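# Tuck chair under desk, park cart in yellow bay

## Task

Roll the office chair fully under the desk so that it ends upright with every wheel on the floor. Move the utility cart into the yellow-taped bay with all four of its wheels inside the tape lines and none touching them. The desk must stay roughly in place, and everything on it must remain on top without overhanging any edge. The robot must not topple or finish leaning. Release whatever is held and back away at the end.

## Robot and tools

ROBOT. TidyBot++: a mobile base 0.54 m long, 0.50 m wide and 0.38 m tall on four powered casters, carrying one seven-joint arm with a two-finger gripper. The shoulder sits 0.12 m ahead of the base centre, 0.68 m up. Cameras: base_camera (fixed on the base, looking forward) and wrist_camera (looks along the hand). At the start the arm is folded, hand pointing down, sticking out up to 0.08 m ahead of the base, elbow up to 1.15 m high.

FRAMES. Base frame: origin on the floor below the base centre, x forward, y left, z up, metres. Odometry frame: where the base frame was at the start. base_odometry counts wheel turns only, so slip shows as travel and drift builds up; heading is in rad, left positive, -3.142 to 3.142. base_tilt is in degrees, positive when leaning forward or right.

TOOL move. All arguments are optional; one call is one action, and its motions begin together.
- base: an object with any of translate_m (forward +, metres, -2 to 2), strafe_m (left +, metres, -2 to 2), rotate_rad (counter-clockwise from above +, radians, -6.3 to 6.3). These are offsets from where the base last reported itself, along its axes at the command's start; not absolute poses.
- joints: absolute targets by name: joint_1_rad (any angle; positive is clockwise from above, the opposite of heading), joint_2_rad -2.249 to 2.249 (shoulder, 0 = upper arm vertical), joint_3_rad any, joint_4_rad -2.579 to 2.579 (elbow, 0 straight), joint_5_rad any, joint_6_rad -2.099 to 2.099 (wrist), joint_7_rad any, in radians; gripper_pos 0 (open, about 85 mm gap) to 1 (closed). Unbounded joints go the short way, so send steps under half a turn.
- target: one list of seven numbers [x, y, z, qw, qx, qy, qz], an absolute hand pose in the base frame, metres plus quaternion, the same form as the hand_pose line. The hand point lies between the finger pads; its z axis runs along the fingers, and the fingers close along its y axis. With target, joints may hold only gripper_pos.
- speeds: caps for this action only: translate_m and strafe_m 0.05 to 0.5 m/s (give one of them for a combined move), rotate_rad 0.1 to 1.57 rad/s.
- cameras: list of base_camera, wrist_camera or all; [] for none.
- blocking: true (default) waits until everything rests; false returns in about 0.5 s while motion continues, and a later move replaces only what it names.
A move with no action just reports state and images.

OTHER TOOLS. wait(seconds 0 to 10, cameras) lets time pass. stop(cameras) brakes all running motions. zoom_image(camera, region [x0, y0, x1, y1] pixels, at most 504 x 504) enlarges part of the latest image. read_manual(section "licences") gives licence texts only. finished_scene(scene) closes the scene, taking the number of the scene being ended; the goal must hold with the robot gone.

RESULT LINES. move: "done" or the worst status. base_status, joint_status, hand_status: moving, done, off_target (resting off the goal, maybe still pushing), stopped, contact_stop, time_out, not_followed, torque_fault, limit_stop_at_motor_heat. "joint command not followed" / "pose unreachable" mean a check held back arm targets (self-collision, with "cause:"). hand_pose is the measured hand; hand_target is where the joint targets put it. motor_effort is percent of max torque, peak in brackets. on_its_own lists what the robot did unprompted. "pictures" gives image order. ARM HIT, MOTOR HOT and OVER-TEMPERATURE FAULT are warnings. An unplanned stop or a refused call cancels the remaining move, wait and finished_scene calls of that reply.

PRACTICAL POINTS.
- Hand targets usually land within about 3 cm; to fix, shift the next target by (wanted - hand_pose). To hold still, resend hand_target, not hand_pose. Poses low and close ahead, pointing forward, go badly and can hit the base; unreachable poses wander up to 10 s then time_out.
- A blocked base keeps shoving until timeout and may still say done though short; a blocked joint keeps pushing, harder with every correction.
- Loads sag the arm; do not command a held joint to its current reading.
- Gripper at 1 squeezes 100-150 N; done at 1 means empty, off_target means it holds something. Avoid squeezing parts still resting on something, twisting, or swinging loads fast.
- Tipping risk: snagging the arm above about 0.6 m while driving, pushing sideways with a raised hand, or reaching far from folded over nearby furniture. Back off to right a slight lean.
- Torque limits: joints 1-4 104.5 N m, 5-7 51.3 N m; exceeding one freezes the arm 10 s. Avoid driving the arm into things.
- Stretching out, holding loads or pushing unreachable poses heats motors.
- Random brief tugs may act on held or loose objects.
- Avoid drops, releasing moving parts, slams and hard pushes. Finish with the gripper open and the robot backed away.

Each tool is called after ">>>" as name(argument=value, ...) on one line, values as JSON.

## Session

>>> move()

Scene clock: 0.00 s.
base_odometry: x=+0.000 y=+0.000 heading=+0.000
base_tilt: forward=-0.1 right=-0.1
base_status: not commanded
joint_positions: joint_1_rad=-0.019 joint_2_rad=-0.347 joint_3_rad=+3.124 joint_4_rad=-2.529 joint_5_rad=+0.040 joint_6_rad=-0.835 joint_7_rad=+1.597 gripper_pos=+0.000
joint_status: not commanded
motor_effort: joint_1_rad=+0 joint_2_rad=-2 joint_3_rad=+0 joint_4_rad=+16 joint_5_rad=+0 joint_6_rad=+1 joint_7_rad=+0
hand_pose: x=+0.2722 y=-0.0029 z=+0.5884 quat_wxyz=(+0.018, +0.997, +0.044, +0.062) (m; base frame)
hand_target: x=+0.2726 y=-0.0029 z=+0.5886 quat_wxyz=(+0.018, +0.997, +0.044, +0.063) (m; base frame)
hand_status: not commanded
pictures: base_camera, wrist_camera

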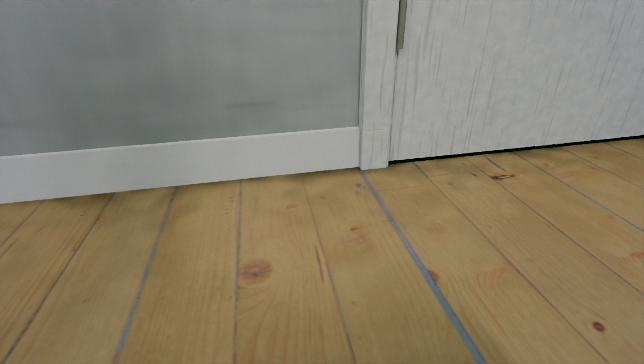

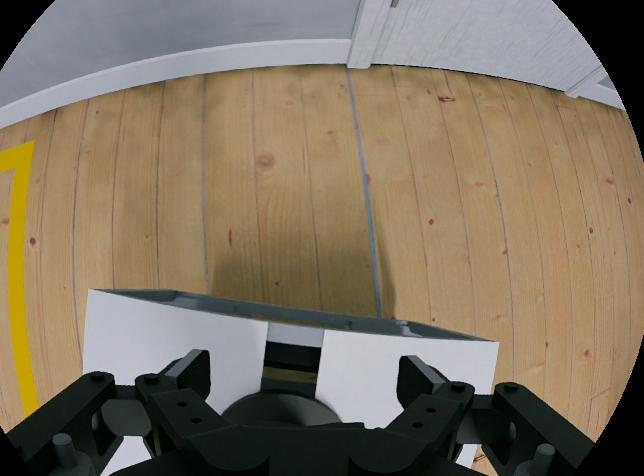

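>>> move(joints={"joint_6_rad":0.4}, base={"rotate_rad":0.9})

>>> move(base={"rotate_rad":1.1})

>>> move(base={"rotate_rad":1.1})

>>> move(base={"rotate_rad":1.1})

>>> move(base={"rotate_rad":1.1})

Scene clock: 16.20 s.
move: done
base_odometry: x=+0.000 y=+0.000 heading=+0.898
base_tilt: forward=-0.1 right=-0.1
base_status: done
joint_positions: joint_1_rad=-0.019 joint_2_rad=-0.347 joint_3_rad=+3.124 joint_4_rad=-2.528 joint_5_rad=+0.040 joint_6_rad=+0.340 joint_7_rad=+1.597 gripper_pos=+0.000
joint_status: all done
motor_effort: joint_1_rad=+0(1) joint_2_rad=-7(8) joint_3_rad=+0(1) joint_4_rad=+20(20) joint_5_rad=-1(1) joint_6_rad=+8(9) joint_7_rad=+1(1)
hand_pose: x=+0.5328 y=+0.0211 z=+0.8141 quat_wxyz=(+0.006, +0.795, +0.045, +0.605) (m; base frame)
hand_target: x=+0.5372 y=+0.0220 z=+0.8322 quat_wxyz=(+0.005, +0.776, +0.045, +0.629) (m; base frame)
hand_status: not commanded
pictures: base_camera, wrist_camera

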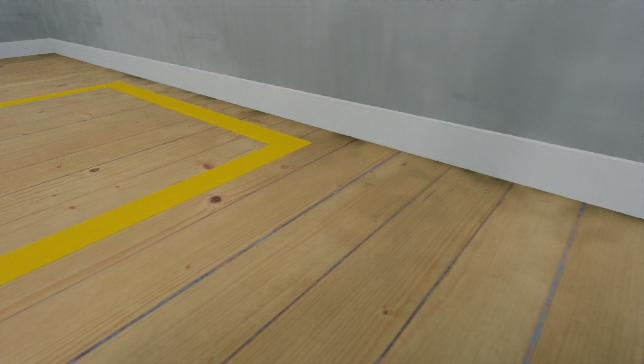

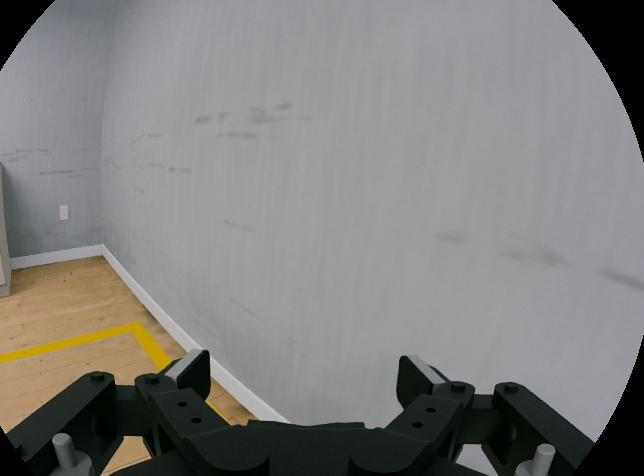

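Scene clock: 18.17 s.
move: done
base_odometry: x=+0.000 y=+0.000 heading=+1.997
base_tilt: forward=-0.1 right=-0.1
base_status: done
joint_positions: joint_1_rad=-0.019 joint_2_rad=-0.347 joint_3_rad=+3.124 joint_4_rad=-2.528 joint_5_rad=+0.040 joint_6_rad=+0.341 joint_7_rad=+1.597 gripper_pos=+0.000
joint_status: not commanded
motor_effort: joint_1_rad=+0(2) joint_2_rad=-7(8) joint_3_rad=+0(2) joint_4_rad=+20(20) joint_5_rad=-1(1) joint_6_rad=+9(9) joint_7_rad=+0(1)
hand_pose: x=+0.5328 y=+0.0211 z=+0.8142 quat_wxyz=(+0.006, +0.795, +0.045, +0.606) (m; base frame)
hand_target: x=+0.5372 y=+0.0220 z=+0.8322 quat_wxyz=(+0.005, +0.776, +0.045, +0.629) (m; base frame)
hand_status: not commanded
pictures: base_camera, wrist_camera

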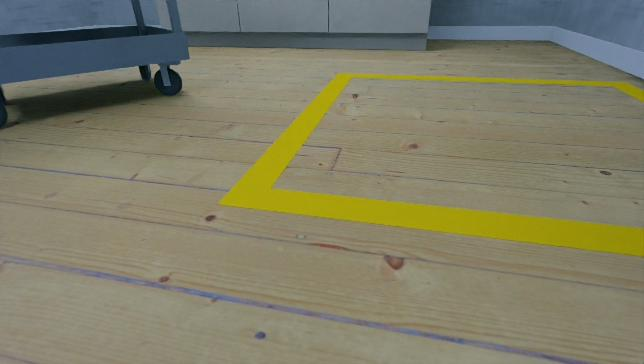

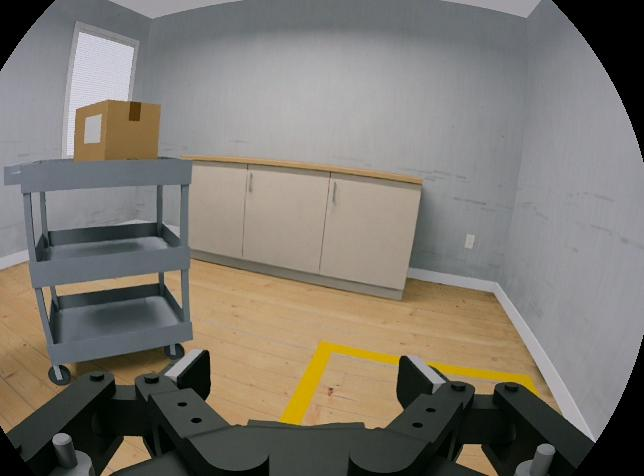

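Scene clock: 20.13 s.
move: done
base_odometry: x=+0.000 y=+0.000 heading=+3.096
base_tilt: forward=-0.1 right=-0.2
base_status: done
joint_positions: joint_1_rad=-0.019 joint_2_rad=-0.347 joint_3_rad=+3.124 joint_4_rad=-2.528 joint_5_rad=+0.040 joint_6_rad=+0.341 joint_7_rad=+1.597 gripper_pos=+0.000
joint_status: not commanded
motor_effort: joint_1_rad=-1(2) joint_2_rad=-7(8) joint_3_rad=+1(2) joint_4_rad=+20(21) joint_5_rad=-1(1) joint_6_rad=+9(9) joint_7_rad=+0(1)
hand_pose: x=+0.5328 y=+0.0212 z=+0.8143 quat_wxyz=(+0.006, +0.794, +0.046, +0.606) (m; base frame)
hand_target: x=+0.5372 y=+0.0220 z=+0.8322 quat_wxyz=(+0.005, +0.776, +0.045, +0.629) (m; base frame)
hand_status: not commanded
pictures: base_camera, wrist_camera

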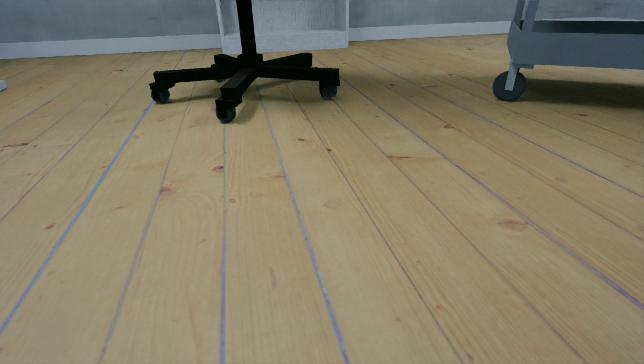

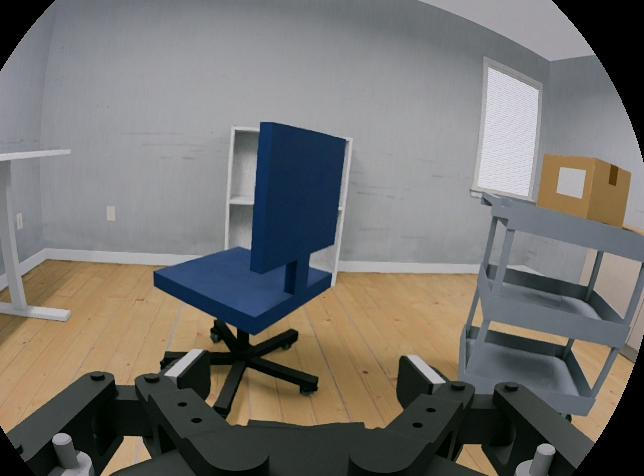

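Scene clock: 22.10 s.
move: done
base_odometry: x=+0.000 y=+0.000 heading=-2.089
base_tilt: forward=-0.1 right=-0.1
base_status: done
joint_positions: joint_1_rad=-0.019 joint_2_rad=-0.347 joint_3_rad=+3.124 joint_4_rad=-2.528 joint_5_rad=+0.040 joint_6_rad=+0.341 joint_7_rad=+1.597 gripper_pos=+0.000
joint_status: not commanded
motor_effort: joint_1_rad=+0(2) joint_2_rad=-6(8) joint_3_rad=+0(2) joint_4_rad=+20(21) joint_5_rad=-1(1) joint_6_rad=+8(9) joint_7_rad=+0(1)
hand_pose: x=+0.5328 y=+0.0212 z=+0.8144 quat_wxyz=(+0.006, +0.794, +0.046, +0.606) (m; base frame)
hand_target: x=+0.5372 y=+0.0220 z=+0.8322 quat_wxyz=(+0.005, +0.776, +0.045, +0.629) (m; base frame)
hand_status: not commanded
pictures: base_camera, wrist_camera

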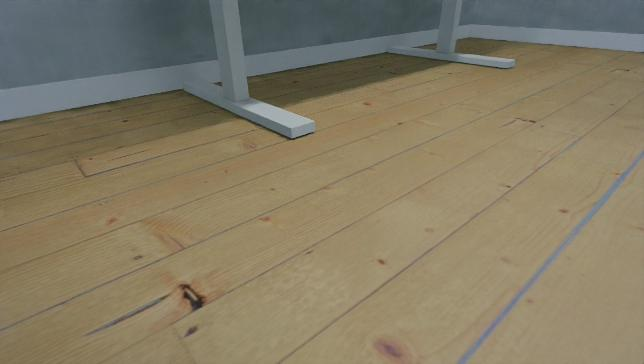

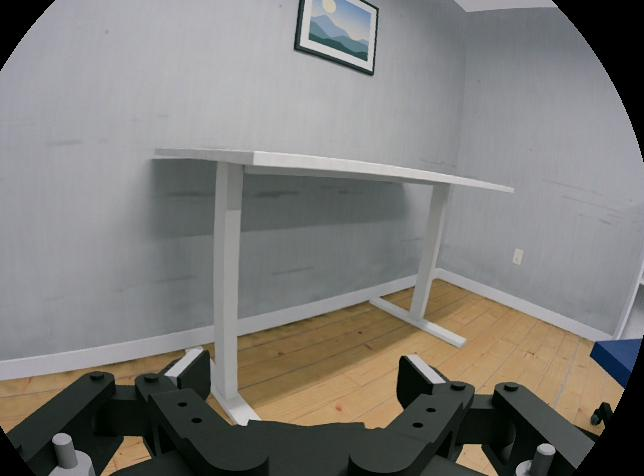

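Scene clock: 24.07 s.
move: done
base_odometry: x=+0.000 y=+0.000 heading=-0.991
base_tilt: forward=-0.1 right=-0.1
base_status: done
joint_positions: joint_1_rad=-0.019 joint_2_rad=-0.347 joint_3_rad=+3.124 joint_4_rad=-2.528 joint_5_rad=+0.040 joint_6_rad=+0.341 joint_7_rad=+1.597 gripper_pos=+0.000
joint_status: not commanded
motor_effort: joint_1_rad=+0(2) joint_2_rad=-7(9) joint_3_rad=+0(2) joint_4_rad=+19(21) joint_5_rad=-1(1) joint_6_rad=+8(9) joint_7_rad=+0(2)
hand_pose: x=+0.5328 y=+0.0213 z=+0.8144 quat_wxyz=(+0.006, +0.794, +0.046, +0.606) (m; base frame)
hand_target: x=+0.5372 y=+0.0220 z=+0.8322 quat_wxyz=(+0.005, +0.776, +0.045, +0.629) (m; base frame)
hand_status: not commanded
pictures: base_camera, wrist_camera

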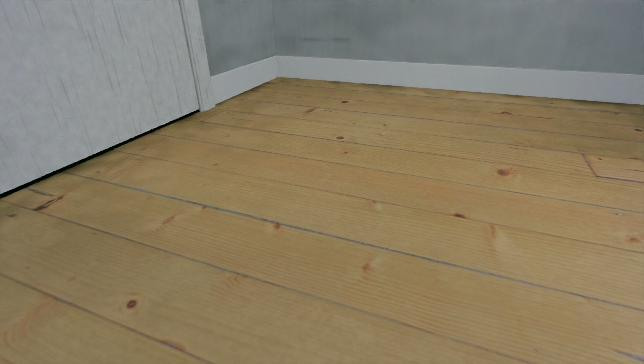

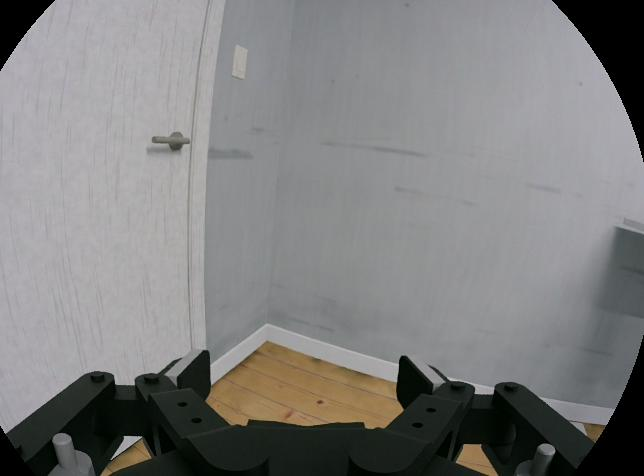

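>>> move(joints={"joint_6_rad":0.67}, base={"rotate_rad":-2.936}, cameras=[])

>>> move(base={"translate_m":0.106,"strafe_m":0.95})

Scene clock: 95.80 s.
move: done
base_odometry: x=+0.000 y=+0.000 heading=+2.358
base_tilt: forward=-0.1 right=-0.2
base_status: done
joint_positions: joint_1_rad=-0.019 joint_2_rad=-0.348 joint_3_rad=+3.123 joint_4_rad=-2.525 joint_5_rad=+0.040 joint_6_rad=+0.622 joint_7_rad=+1.597 gripper_pos=+0.000
joint_status: all done
motor_effort: joint_1_rad=+0(1) joint_2_rad=-7(9) joint_3_rad=+0(2) joint_4_rad=+19(22) joint_5_rad=-1(1) joint_6_rad=+9(11) joint_7_rad=-1(1)
hand_pose: x=+0.5442 y=+0.0256 z=+0.9030 quat_wxyz=(+0.002, +0.700, +0.044, +0.713) (m; base frame)
hand_target: x=+0.5434 y=+0.0256 z=+0.9157 quat_wxyz=(+0.002, +0.685, +0.043, +0.728) (m; base frame)
hand_status: not commanded
pictures: none
No camera images: "cameras" was empty.

Scene clock: 98.63 s.
move: done
base_odometry: x=-0.746 y=-0.598 heading=+2.357
base_tilt: forward=-0.1 right=-0.1
base_status: done
joint_positions: joint_1_rad=-0.019 joint_2_rad=-0.348 joint_3_rad=+3.123 joint_4_rad=-2.525 joint_5_rad=+0.040 joint_6_rad=+0.622 joint_7_rad=+1.597 gripper_pos=+0.000
joint_status: not commanded
motor_effort: joint_1_rad=+0(1) joint_2_rad=-7(8) joint_3_rad=+0(2) joint_4_rad=+21(21) joint_5_rad=-1(1) joint_6_rad=+9(9) joint_7_rad=+0(1)
hand_pose: x=+0.5442 y=+0.0255 z=+0.9030 quat_wxyz=(+0.002, +0.700, +0.044, +0.713) (m; base frame)
hand_target: x=+0.5434 y=+0.0256 z=+0.9157 quat_wxyz=(+0.002, +0.685, +0.043, +0.728) (m; base frame)
hand_status: not commanded
pictures: base_camera, wrist_camera

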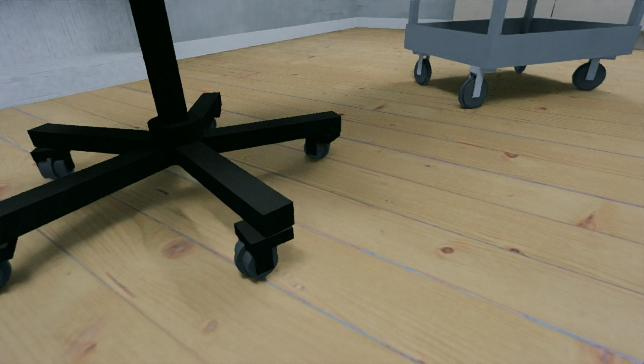

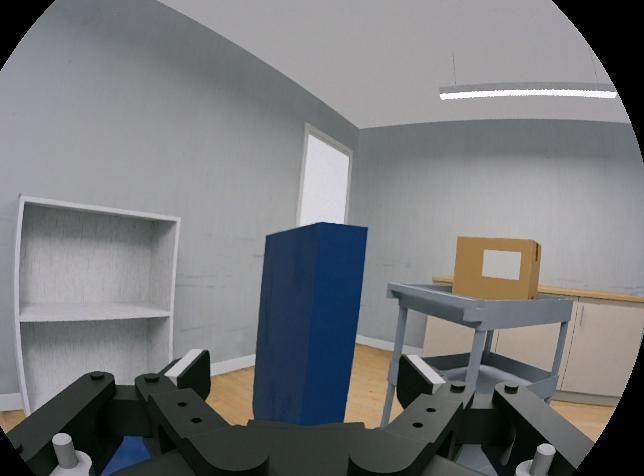

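>>> move(target=[0.5, 0.0, 0.74, 0, 0.707, 0, 0.707], joints={"gripper_pos":1})

>>> move(base={"translate_m":0.25,"strafe_m":-0.07}, speeds={"translate_m":0.15})

Scene clock: 131.33 s.
move: off_target
base_odometry: x=-0.746 y=-0.598 heading=+2.357
base_tilt: forward=-0.1 right=-0.1
base_status: not commanded
joint_positions: joint_1_rad=-0.008 joint_2_rad=+0.413 joint_3_rad=+3.152 joint_4_rad=-2.577 joint_5_rad=+0.013 joint_6_rad=+1.817 joint_7_rad=+1.592 gripper_pos=+0.999
joint_status: all done
motor_effort: joint_1_rad=-1(2) joint_2_rad=-25(32) joint_3_rad=-1(2) joint_4_rad=+8(21) joint_5_rad=-1(1) joint_6_rad=+8(10) joint_7_rad=+0(1)
hand_pose: x=+0.6223 y=+0.0056 z=+0.8769 quat_wxyz=(+0.006, +0.554, +0.012, +0.833) (m; base frame)
hand_target: x=+0.6222 y=-0.0079 z=+0.8674 quat_wxyz=(+0.004, +0.569, -0.013, +0.822) (m; base frame)
hand_status: off_target (0.184 m and 22.8 deg from the pose sent, 0.171 m and 5.1 deg at the start; a joint's target at an end of its range on 92 of 92 steps)
pictures: base_camera, wrist_camera

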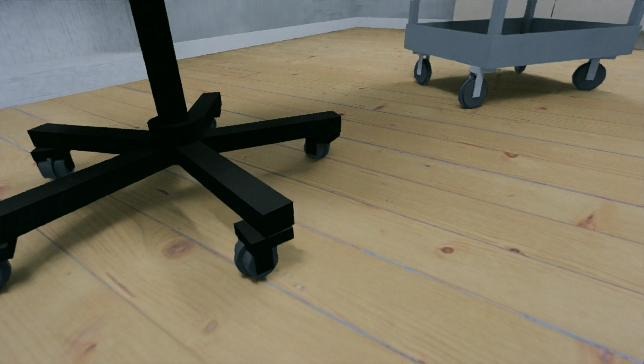

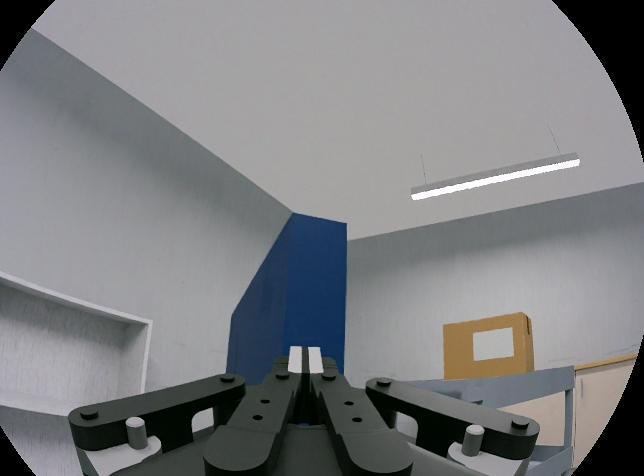

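Scene clock: 133.67 s.
move: done
base_odometry: x=-0.873 y=-0.372 heading=+2.358
base_tilt: forward=-0.1 right=-0.1
base_status: done
joint_positions: joint_1_rad=-0.003 joint_2_rad=+0.406 joint_3_rad=+3.151 joint_4_rad=-2.590 joint_5_rad=+0.007 joint_6_rad=+1.817 joint_7_rad=+1.592 gripper_pos=+0.999
joint_status: not commanded
motor_effort: joint_1_rad=-1(2) joint_2_rad=-23(26) joint_3_rad=+0(2) joint_4_rad=+8(15) joint_5_rad=+0(1) joint_6_rad=+8(9) joint_7_rad=+1(1)
hand_pose: x=+0.6186 y=+0.0014 z=+0.8762 quat_wxyz=(+0.010, +0.556, +0.008, +0.831) (m; base frame)
hand_target: x=+0.6222 y=-0.0079 z=+0.8674 quat_wxyz=(+0.004, +0.569, -0.013, +0.822) (m; base frame)
hand_status: not commanded
pictures: base_camera, wrist_camera

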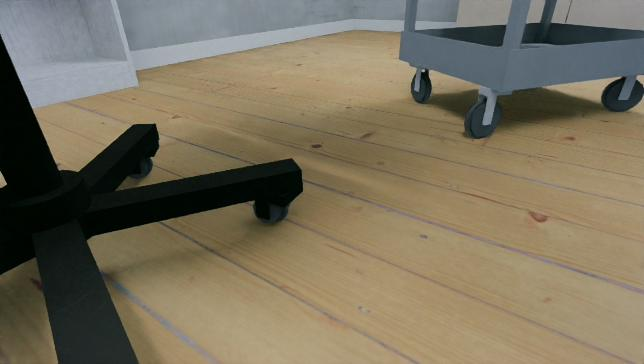

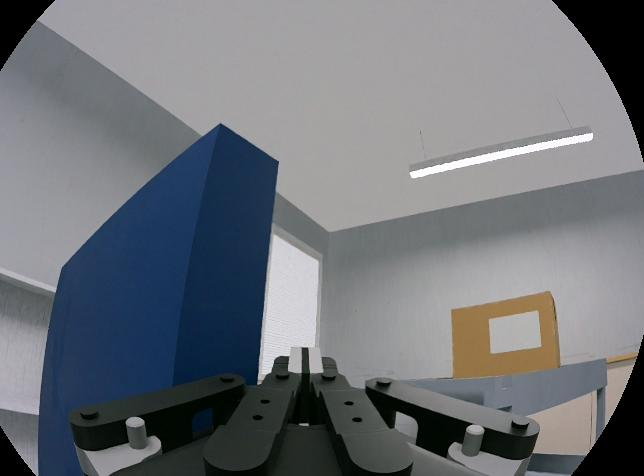

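>>> move(base={"translate_m":0.27}, speeds={"translate_m":0.2})

>>> move(base={"rotate_rad":0.5}, speeds={"rotate_rad":0.25})

Scene clock: 158.73 s.
move: done
base_odometry: x=-1.065 y=-0.181 heading=+2.357
base_tilt: forward=-0.1 right=-0.1
base_status: done
joint_positions: joint_1_rad=+0.006 joint_2_rad=+0.403 joint_3_rad=+3.149 joint_4_rad=-2.592 joint_5_rad=-0.001 joint_6_rad=+1.816 joint_7_rad=+1.592 gripper_pos=+0.999
joint_status: not commanded
motor_effort: joint_1_rad=+0(4) joint_2_rad=-24(26) joint_3_rad=+0(2) joint_4_rad=+8(11) joint_5_rad=+0(2) joint_6_rad=+8(9) joint_7_rad=+0(1)
hand_pose: x=+0.6176 y=-0.0051 z=+0.8771 quat_wxyz=(+0.016, +0.556, +0.003, +0.831) (m; base frame)
hand_target: x=+0.6222 y=-0.0079 z=+0.8674 quat_wxyz=(+0.004, +0.569, -0.013, +0.822) (m; base frame)
hand_status: not commanded
pictures: base_camera, wrist_camera

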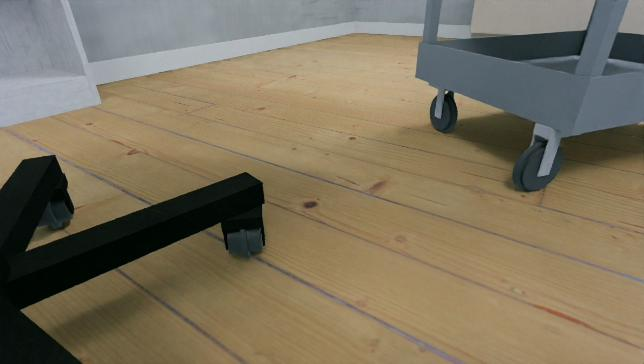

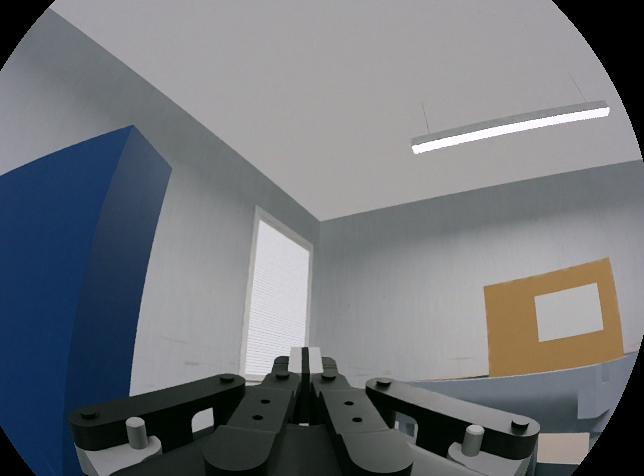

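Scene clock: 161.17 s.
move: done
base_odometry: x=-1.065 y=-0.181 heading=+2.856
base_tilt: forward=-0.1 right=-0.2
base_status: done
joint_positions: joint_1_rad=+0.009 joint_2_rad=+0.403 joint_3_rad=+3.146 joint_4_rad=-2.592 joint_5_rad=-0.022 joint_6_rad=+1.816 joint_7_rad=+1.592 gripper_pos=+0.999
joint_status: not commanded
motor_effort: joint_1_rad=+0(8) joint_2_rad=-24(25) joint_3_rad=+0(6) joint_4_rad=+8(10) joint_5_rad=+0(7) joint_6_rad=+8(9) joint_7_rad=+0(1)
hand_pose: x=+0.6174 y=-0.0112 z=+0.8770 quat_wxyz=(+0.023, +0.556, -0.004, +0.831) (m; base frame)
hand_target: x=+0.6222 y=-0.0079 z=+0.8674 quat_wxyz=(+0.004, +0.569, -0.013, +0.822) (m; base frame)
hand_status: not commanded
pictures: base_camera, wrist_camera

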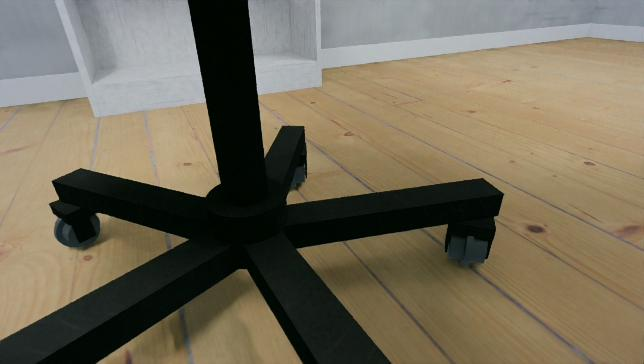

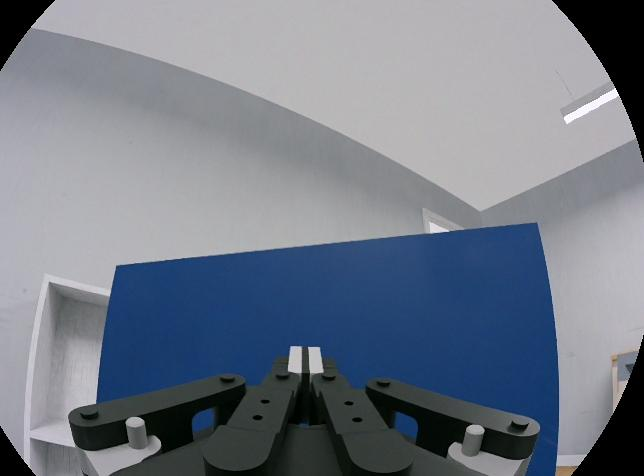

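>>> move(base={"translate_m":-0.5}, joints={"joint_6_rad":0.8})

Scene clock: 182.03 s.
move: done
base_odometry: x=-0.585 y=-0.322 heading=+2.857
base_tilt: forward=-0.1 right=-0.2
base_status: done
joint_positions: joint_1_rad=+0.009 joint_2_rad=+0.400 joint_3_rad=+3.146 joint_4_rad=-2.591 joint_5_rad=-0.022 joint_6_rad=+0.863 joint_7_rad=+1.592 gripper_pos=+0.999
joint_status: all done
motor_effort: joint_1_rad=+0(1) joint_2_rad=-24(26) joint_3_rad=+0(1) joint_4_rad=+6(10) joint_5_rad=-1(1) joint_6_rad=+8(9) joint_7_rad=+0(1)
hand_pose: x=+0.5942 y=-0.0100 z=+0.5940 quat_wxyz=(+0.013, +0.874, -0.006, +0.485) (m; base frame)
hand_target: x=+0.5838 y=-0.0061 z=+0.5763 quat_wxyz=(+0.001, +0.889, -0.019, +0.457) (m; base frame)
hand_status: not commanded
pictures: base_camera, wrist_camera

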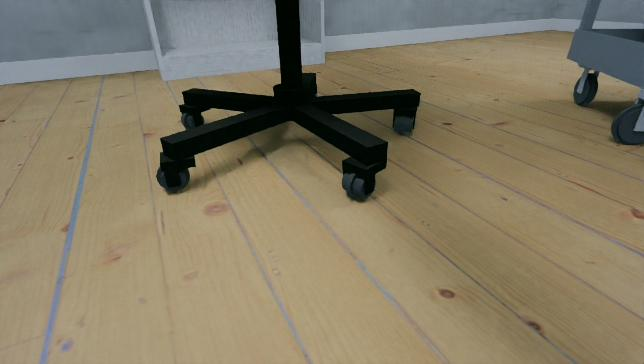

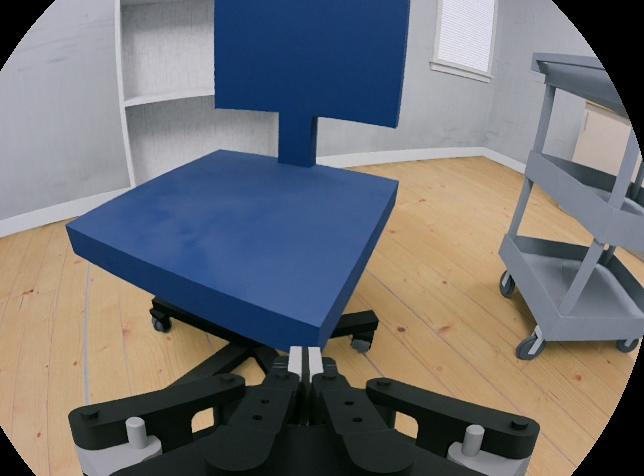

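>>> move(base={"rotate_rad":-1.107}, joints={"joint_1_rad":0,"joint_2_rad":-0.347,"joint_3_rad":3.14,"joint_4_rad":-2.53,"joint_5_rad":0,"joint_6_rad":0.2,"joint_7_rad":1.57,"gripper_pos":0}, cameras=[])

>>> move(base={"translate_m":0.2,"strafe_m":0.5})

>>> zoom_image(camera="wrist_camera", region=[100, 100, 500, 400])

Scene clock: 221.73 s.
move: done
base_odometry: x=-0.585 y=-0.322 heading=+1.751
base_tilt: forward=-0.1 right=-0.2
base_status: done
joint_positions: joint_1_rad=+0.008 joint_2_rad=-0.335 joint_3_rad=+3.146 joint_4_rad=-2.546 joint_5_rad=-0.021 joint_6_rad=+0.268 joint_7_rad=+1.592 gripper_pos=+0.000
joint_status: all done
motor_effort: joint_1_rad=-1(2) joint_2_rad=-7(26) joint_3_rad=+0(2) joint_4_rad=+19(20) joint_5_rad=-1(3) joint_6_rad=+8(9) joint_7_rad=+1(2)
hand_pose: x=+0.5227 y=-0.0054 z=+0.7783 quat_wxyz=(+0.005, +0.826, -0.007, +0.564) (m; base frame)
hand_target: x=+0.5184 y=+0.0020 z=+0.7721 quat_wxyz=(+0.000, +0.837, +0.000, +0.547) (m; base frame)
hand_status: not commanded
pictures: none
No camera images: "cameras" was empty.

Scene clock: 224.13 s.
move: done
base_odometry: x=-1.113 y=-0.215 heading=+1.751
base_tilt: forward=-0.1 right=-0.2
base_status: done
joint_positions: joint_1_rad=+0.007 joint_2_rad=-0.337 joint_3_rad=+3.143 joint_4_rad=-2.542 joint_5_rad=-0.021 joint_6_rad=+0.265 joint_7_rad=+1.592 gripper_pos=+0.000
joint_status: not commanded
motor_effort: joint_1_rad=+0(3) joint_2_rad=-8(12) joint_3_rad=+0(4) joint_4_rad=+19(21) joint_5_rad=-1(1) joint_6_rad=+8(9) joint_7_rad=+0(1)
hand_pose: x=+0.5234 y=-0.0039 z=+0.7802 quat_wxyz=(+0.005, +0.825, -0.005, +0.565) (m; base frame)
hand_target: x=+0.5184 y=+0.0020 z=+0.7721 quat_wxyz=(+0.000, +0.837, +0.000, +0.547) (m; base frame)
hand_status: not commanded
pictures: base_camera, wrist_camera

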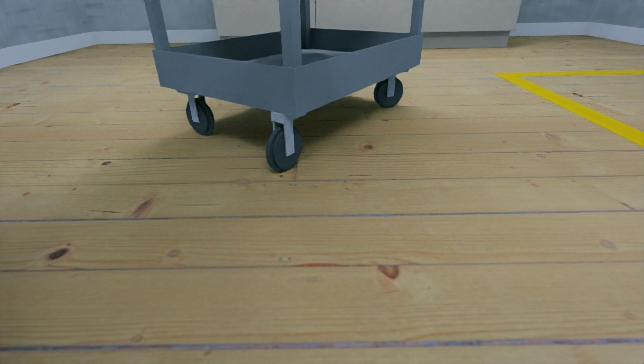

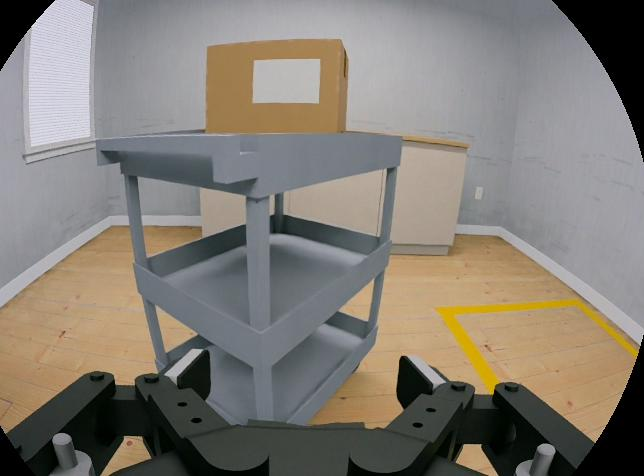

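Scaled by 1.260.

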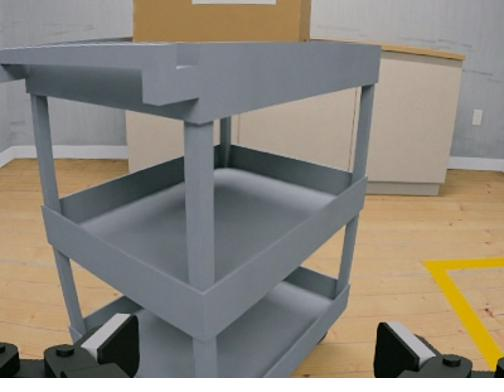

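>>> move(base={"translate_m":0.415,"strafe_m":-0.597}, joints={"joint_2_rad":0,"joint_6_rad":-0.8}, cameras=[])

>>> move(base={"rotate_rad":-1.561}, joints={"joint_1_rad":1.6}, cameras=[])

>>> move(base={"translate_m":0.231,"strafe_m":1.463}, joints={"joint_1_rad":3.14}, cameras=["base_camera"])

>>> move(base={"translate_m":-1.289,"strafe_m":0.024}, cameras=["base_camera"])

>>> move(base={"translate_m":-0.327,"strafe_m":-0.64})

Scene clock: 263.03 s.
move: done
base_odometry: x=-0.600 y=+0.301 heading=+1.752
base_tilt: forward=-0.1 right=-0.1
base_status: done
joint_positions: joint_1_rad=+0.007 joint_2_rad=-0.010 joint_3_rad=+3.143 joint_4_rad=-2.534 joint_5_rad=-0.021 joint_6_rad=-0.736 joint_7_rad=+1.592 gripper_pos=+0.000
joint_status: all done
motor_effort: joint_1_rad=+0(1) joint_2_rad=-10(12) joint_3_rad=+0(2) joint_4_rad=+10(21) joint_5_rad=-1(1) joint_6_rad=+0(8) joint_7_rad=+0(1)
hand_pose: x=+0.2600 y=+0.0046 z=+0.5371 quat_wxyz=(-0.008, +0.998, -0.002, -0.059) (m; base frame)
hand_target: x=+0.2412 y=+0.0015 z=+0.5394 quat_wxyz=(+0.000, +0.996, +0.000, -0.094) (m; base frame)
hand_status: not commanded
pictures: none
No camera images: "cameras" was empty.

Scene clock: 265.83 s.
move: done
base_odometry: x=-0.600 y=+0.301 heading=+0.193
base_tilt: forward=-0.1 right=-0.2
base_status: done
joint_positions: joint_1_rad=+1.581 joint_2_rad=-0.010 joint_3_rad=+3.143 joint_4_rad=-2.529 joint_5_rad=-0.020 joint_6_rad=-0.738 joint_7_rad=+1.592 gripper_pos=+0.000
joint_status: all done
motor_effort: joint_1_rad=-1(3) joint_2_rad=-10(11) joint_3_rad=+0(1) joint_4_rad=+10(11) joint_5_rad=-1(1) joint_6_rad=-1(2) joint_7_rad=+1(1)
hand_pose: x=+0.1230 y=-0.1437 z=+0.5380 quat_wxyz=(-0.046, +0.704, -0.708, -0.035) (m; base frame)
hand_target: x=+0.1170 y=-0.1222 z=+0.5394 quat_wxyz=(-0.067, +0.694, -0.714, -0.066) (m; base frame)
hand_status: not commanded
pictures: none
No camera images: "cameras" was empty.

Scene clock: 270.13 s.
move: done
base_odometry: x=-0.653 y=+1.781 heading=+0.191
base_tilt: forward=-0.1 right=-0.2
base_status: done
joint_positions: joint_1_rad=+3.124 joint_2_rad=-0.008 joint_3_rad=+3.143 joint_4_rad=-2.529 joint_5_rad=-0.020 joint_6_rad=-0.739 joint_7_rad=+1.592 gripper_pos=+0.000
joint_status: all done
motor_effort: joint_1_rad=-1(2) joint_2_rad=-10(12) joint_3_rad=+0(1) joint_4_rad=+10(11) joint_5_rad=-1(1) joint_6_rad=-1(1) joint_7_rad=+0(1)
hand_pose: x=-0.0240 y=-0.0080 z=+0.5378 quat_wxyz=(-0.059, +0.011, -0.998, +0.007) (m; base frame)
hand_target: x=-0.0032 y=-0.0017 z=+0.5394 quat_wxyz=(-0.094, +0.001, -0.996, +0.000) (m; base frame)
hand_status: not commanded
pictures: base_camera

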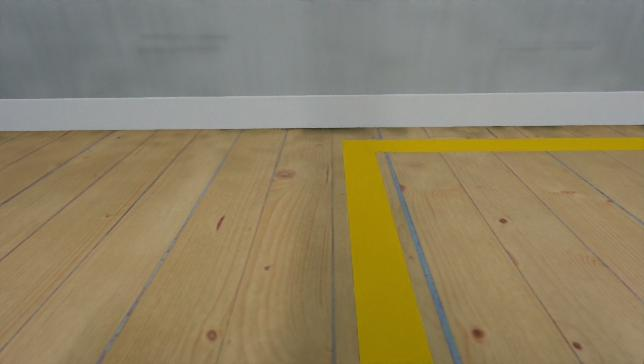

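Scene clock: 273.97 s.
move: done
base_odometry: x=-1.923 y=+1.559 heading=+0.191
base_tilt: forward=-0.2 right=-0.1
base_status: done
joint_positions: joint_1_rad=+3.124 joint_2_rad=-0.007 joint_3_rad=+3.143 joint_4_rad=-2.529 joint_5_rad=-0.020 joint_6_rad=-0.742 joint_7_rad=+1.592 gripper_pos=+0.000
joint_status: not commanded
motor_effort: joint_1_rad=+0(1) joint_2_rad=-11(12) joint_3_rad=+0(0) joint_4_rad=+9(12) joint_5_rad=-1(1) joint_6_rad=-1(2) joint_7_rad=+1(1)
hand_pose: x=-0.0228 y=-0.0079 z=+0.5377 quat_wxyz=(-0.061, +0.011, -0.998, +0.007) (m; base frame)
hand_target: x=-0.0032 y=-0.0017 z=+0.5394 quat_wxyz=(-0.094, +0.001, -0.996, +0.000) (m; base frame)
hand_status: not commanded
pictures: base_camera

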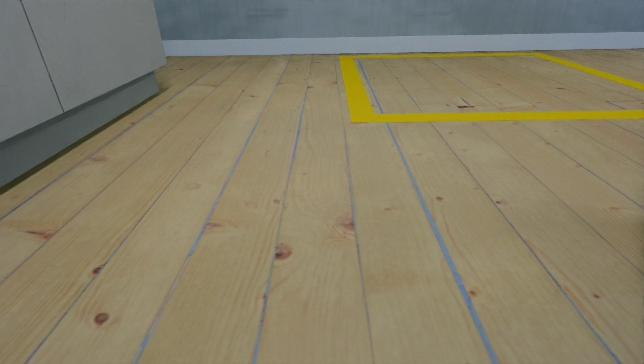

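Scene clock: 276.67 s.
move: done
base_odometry: x=-2.123 y=+0.869 heading=+0.190
base_tilt: forward=-0.1 right=-0.1
base_status: done
joint_positions: joint_1_rad=+3.125 joint_2_rad=-0.007 joint_3_rad=+3.143 joint_4_rad=-2.529 joint_5_rad=-0.020 joint_6_rad=-0.742 joint_7_rad=+1.592 gripper_pos=+0.000
joint_status: not commanded
motor_effort: joint_1_rad=+0(1) joint_2_rad=-10(11) joint_3_rad=+0(1) joint_4_rad=+10(11) joint_5_rad=+0(1) joint_6_rad=-1(1) joint_7_rad=+0(1)
hand_pose: x=-0.0228 y=-0.0078 z=+0.5377 quat_wxyz=(-0.061, +0.011, -0.998, +0.007) (m; base frame)
hand_target: x=-0.0032 y=-0.0017 z=+0.5394 quat_wxyz=(-0.094, +0.001, -0.996, +0.000) (m; base frame)
hand_status: not commanded
pictures: base_camera, wrist_camera

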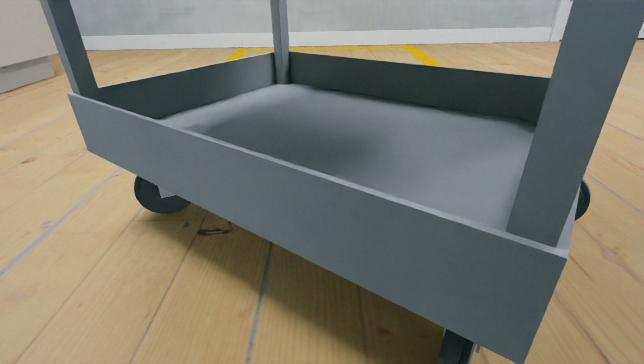

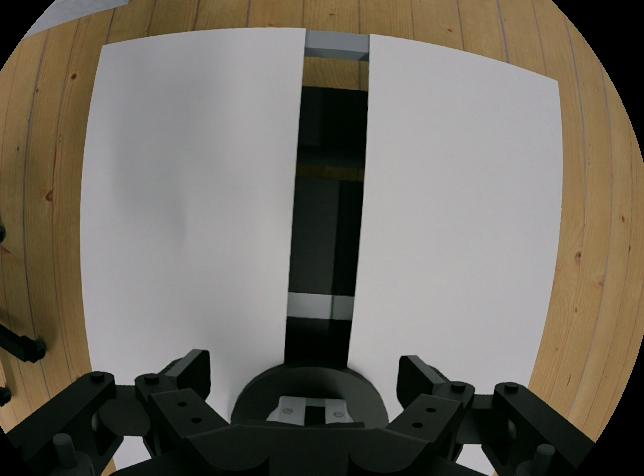

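>>> move(base={"translate_m":0.7,"strafe_m":0.05}, speeds={"translate_m":0.15})

Scene clock: 290.17 s.
move: done
base_odometry: x=-1.445 y=+1.050 heading=+0.190
base_tilt: forward=-0.1 right=-0.1
base_status: done
joint_positions: joint_1_rad=+3.125 joint_2_rad=-0.006 joint_3_rad=+3.143 joint_4_rad=-2.529 joint_5_rad=-0.020 joint_6_rad=-0.744 joint_7_rad=+1.592 gripper_pos=+0.000
joint_status: not commanded
motor_effort: joint_1_rad=-1(1) joint_2_rad=-11(14) joint_3_rad=+0(1) joint_4_rad=+9(12) joint_5_rad=-1(1) joint_6_rad=-1(2) joint_7_rad=+0(1)
hand_pose: x=-0.0217 y=-0.0078 z=+0.5375 quat_wxyz=(-0.063, +0.010, -0.998, +0.007) (m; base frame)
hand_target: x=-0.0032 y=-0.0017 z=+0.5394 quat_wxyz=(-0.094, +0.001, -0.996, +0.000) (m; base frame)
hand_status: not commanded
pictures: base_camera, wrist_camera

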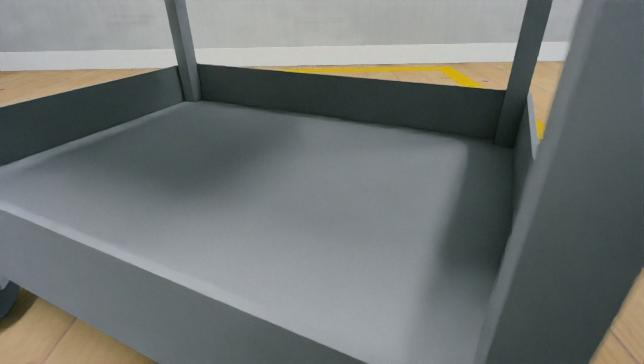

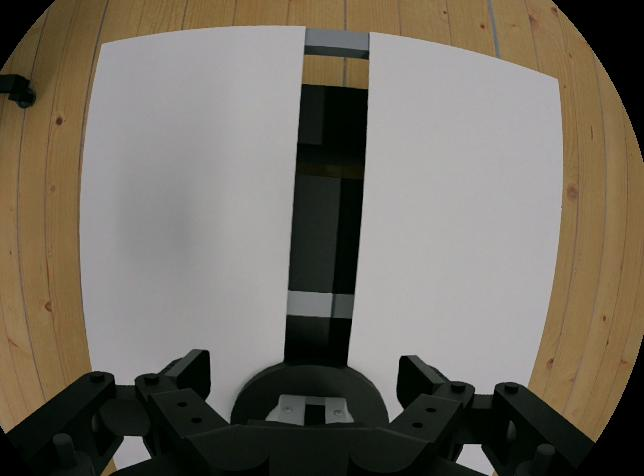

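>>> move(base={"translate_m":0.75,"strafe_m":-0.06}, speeds={"translate_m":0.15}, cameras=["base_camera"])

Scene clock: 301.10 s.
move: done
base_odometry: x=-0.698 y=+1.133 heading=+0.191
base_tilt: forward=+0.0 right=-0.1
base_status: done
joint_positions: joint_1_rad=+3.126 joint_2_rad=-0.006 joint_3_rad=+3.143 joint_4_rad=-2.530 joint_5_rad=-0.020 joint_6_rad=-0.745 joint_7_rad=+1.592 gripper_pos=+0.000
joint_status: not commanded
motor_effort: joint_1_rad=+0(1) joint_2_rad=-10(13) joint_3_rad=+0(1) joint_4_rad=+9(11) joint_5_rad=-1(1) joint_6_rad=-1(2) joint_7_rad=+0(1)
hand_pose: x=-0.0206 y=-0.0077 z=+0.5374 quat_wxyz=(-0.064, +0.010, -0.998, +0.007) (m; base frame)
hand_target: x=-0.0032 y=-0.0017 z=+0.5394 quat_wxyz=(-0.094, +0.001, -0.996, +0.000) (m; base frame)
hand_status: not commanded
pictures: base_camera

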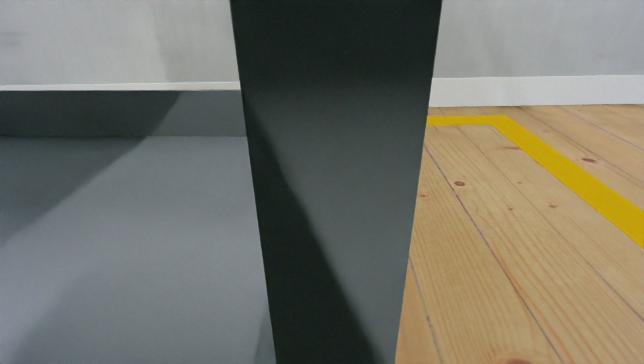

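>>> move(base={"translate_m":-0.05}, cameras=[])

>>> move(base={"strafe_m":0.27}, cameras=["base_camera"])

>>> move(base={"translate_m":0.24}, speeds={"translate_m":0.15}, cameras=["base_camera"])

>>> move(base={"translate_m":-0.35})

Scene clock: 325.90 s.
move: done
base_odometry: x=-0.747 y=+1.124 heading=+0.191
base_tilt: forward=+0.0 right=-0.1
base_status: done
joint_positions: joint_1_rad=+3.126 joint_2_rad=-0.003 joint_3_rad=+3.143 joint_4_rad=-2.529 joint_5_rad=-0.020 joint_6_rad=-0.746 joint_7_rad=+1.592 gripper_pos=+0.000
joint_status: not commanded
motor_effort: joint_1_rad=+0(1) joint_2_rad=-10(12) joint_3_rad=+0(0) joint_4_rad=+11(11) joint_5_rad=-1(1) joint_6_rad=-1(1) joint_7_rad=+0(1)
hand_pose: x=-0.0209 y=-0.0077 z=+0.5373 quat_wxyz=(-0.065, +0.010, -0.998, +0.007) (m; base frame)
hand_target: x=-0.0032 y=-0.0017 z=+0.5394 quat_wxyz=(-0.094, +0.001, -0.996, +0.000) (m; base frame)
hand_status: not commanded
pictures: none
No camera images: "cameras" was empty.

Scene clock: 327.73 s.
move: done
base_odometry: x=-0.798 y=+1.389 heading=+0.192
base_tilt: forward=-0.2 right=-0.1
base_status: done
joint_positions: joint_1_rad=+3.128 joint_2_rad=-0.003 joint_3_rad=+3.143 joint_4_rad=-2.529 joint_5_rad=-0.020 joint_6_rad=-0.746 joint_7_rad=+1.592 gripper_pos=+0.000
joint_status: not commanded
motor_effort: joint_1_rad=+0(1) joint_2_rad=-10(11) joint_3_rad=+0(1) joint_4_rad=+10(11) joint_5_rad=-1(1) joint_6_rad=-1(1) joint_7_rad=+0(1)
hand_pose: x=-0.0209 y=-0.0073 z=+0.5373 quat_wxyz=(-0.065, +0.009, -0.998, +0.007) (m; base frame)
hand_target: x=-0.0032 y=-0.0017 z=+0.5394 quat_wxyz=(-0.094, +0.001, -0.996, +0.000) (m; base frame)
hand_status: not commanded
pictures: base_camera

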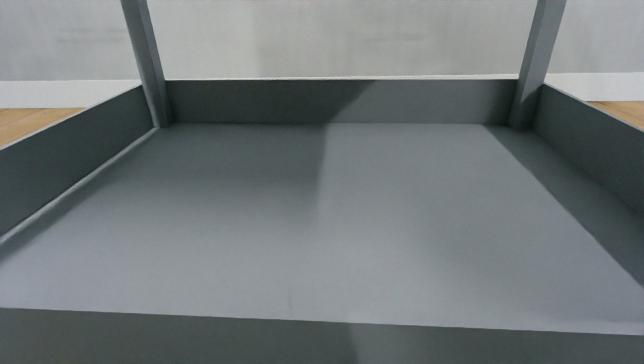

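Scene clock: 329.97 s.
move: done
base_odometry: x=-0.562 y=+1.435 heading=+0.192
base_tilt: forward=-0.1 right=-0.2
base_status: done
joint_positions: joint_1_rad=+3.128 joint_2_rad=-0.003 joint_3_rad=+3.143 joint_4_rad=-2.530 joint_5_rad=-0.020 joint_6_rad=-0.746 joint_7_rad=+1.592 gripper_pos=+0.000
joint_status: not commanded
motor_effort: joint_1_rad=+0(1) joint_2_rad=-10(13) joint_3_rad=+0(1) joint_4_rad=+9(12) joint_5_rad=+0(1) joint_6_rad=-1(2) joint_7_rad=+0(1)
hand_pose: x=-0.0204 y=-0.0073 z=+0.5372 quat_wxyz=(-0.065, +0.009, -0.998, +0.007) (m; base frame)
hand_target: x=-0.0032 y=-0.0017 z=+0.5394 quat_wxyz=(-0.094, +0.001, -0.996, +0.000) (m; base frame)
hand_status: not commanded
pictures: base_camera

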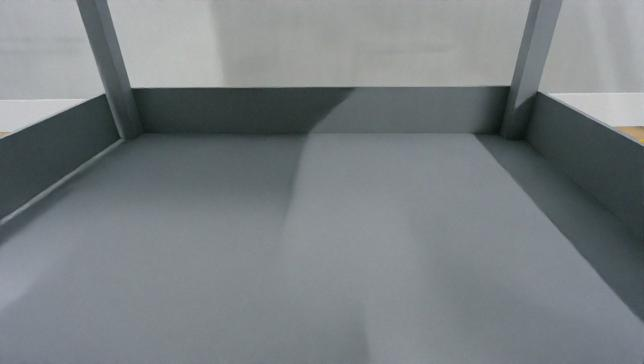

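Scene clock: 332.07 s.
move: done
base_odometry: x=-0.906 y=+1.368 heading=+0.191
base_tilt: forward=-0.1 right=-0.1
base_status: done
joint_positions: joint_1_rad=+3.128 joint_2_rad=-0.001 joint_3_rad=+3.143 joint_4_rad=-2.529 joint_5_rad=-0.020 joint_6_rad=-0.747 joint_7_rad=+1.592 gripper_pos=+0.000
joint_status: not commanded
motor_effort: joint_1_rad=-1(1) joint_2_rad=-10(12) joint_3_rad=+0(1) joint_4_rad=+10(12) joint_5_rad=-1(1) joint_6_rad=-1(2) joint_7_rad=+0(1)
hand_pose: x=-0.0205 y=-0.0073 z=+0.5371 quat_wxyz=(-0.066, +0.009, -0.998, +0.007) (m; base frame)
hand_target: x=-0.0032 y=-0.0017 z=+0.5394 quat_wxyz=(-0.094, +0.001, -0.996, +0.000) (m; base frame)
hand_status: not commanded
pictures: base_camera, wrist_camera

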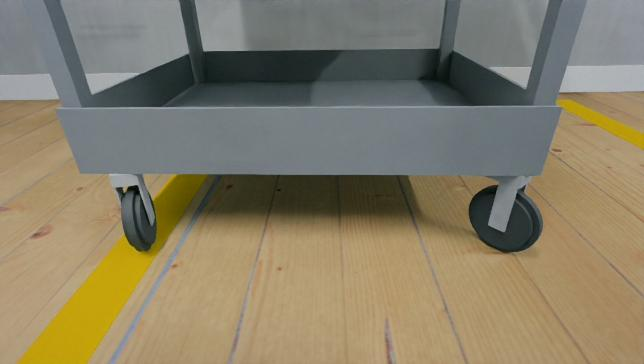

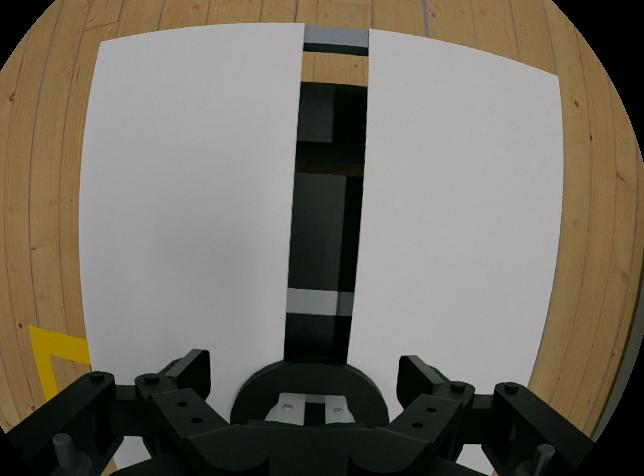

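>>> move(base={"strafe_m":0.62}, cameras=["base_camera"])

>>> move(base={"translate_m":0.76,"strafe_m":0.15}, cameras=[])

>>> move(base={"rotate_rad":-1.571})

Scene clock: 356.90 s.
move: done
base_odometry: x=-1.024 y=+1.977 heading=+0.192
base_tilt: forward=-0.1 right=-0.1
base_status: done
joint_positions: joint_1_rad=+3.128 joint_2_rad=-0.001 joint_3_rad=+3.143 joint_4_rad=-2.529 joint_5_rad=-0.020 joint_6_rad=-0.747 joint_7_rad=+1.592 gripper_pos=+0.000
joint_status: not commanded
motor_effort: joint_1_rad=+0(1) joint_2_rad=-10(11) joint_3_rad=+0(1) joint_4_rad=+10(11) joint_5_rad=-1(1) joint_6_rad=-1(1) joint_7_rad=-1(1)
hand_pose: x=-0.0205 y=-0.0073 z=+0.5371 quat_wxyz=(-0.066, +0.009, -0.998, +0.007) (m; base frame)
hand_target: x=-0.0032 y=-0.0017 z=+0.5394 quat_wxyz=(-0.094, +0.001, -0.996, +0.000) (m; base frame)
hand_status: not commanded
pictures: base_camera

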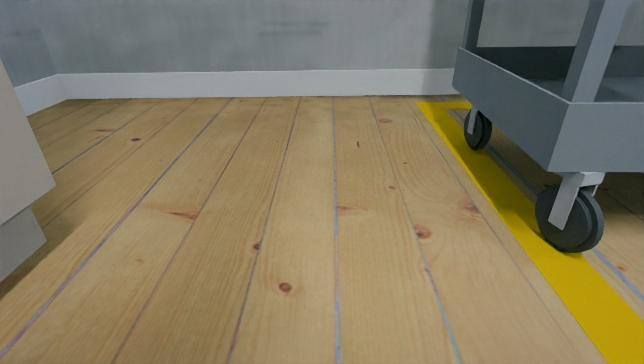

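Scene clock: 361.90 s.
move: time_out
base_odometry: x=-0.309 y=+2.269 heading=+0.194
base_tilt: forward=+0.0 right=-0.1
base_status: translate_m time_out (by the wheels' count: +0.758 of +0.760); strafe_m time_out (by the wheels' count: +0.150 of +0.150)
joint_positions: joint_1_rad=+3.129 joint_2_rad=-0.001 joint_3_rad=+3.143 joint_4_rad=-2.530 joint_5_rad=-0.020 joint_6_rad=-0.747 joint_7_rad=+1.592 gripper_pos=+0.000
joint_status: not commanded
motor_effort: joint_1_rad=+0(2) joint_2_rad=-10(12) joint_3_rad=+0(1) joint_4_rad=+9(12) joint_5_rad=-1(1) joint_6_rad=-1(2) joint_7_rad=+0(1)
hand_pose: x=-0.0197 y=-0.0071 z=+0.5370 quat_wxyz=(-0.067, +0.009, -0.998, +0.007) (m; base frame)
hand_target: x=-0.0032 y=-0.0017 z=+0.5394 quat_wxyz=(-0.094, +0.001, -0.996, +0.000) (m; base frame)
hand_status: not commanded
pictures: none
No camera images: "cameras" was empty.

not run: a stop that you did not command came earlier in this reply.


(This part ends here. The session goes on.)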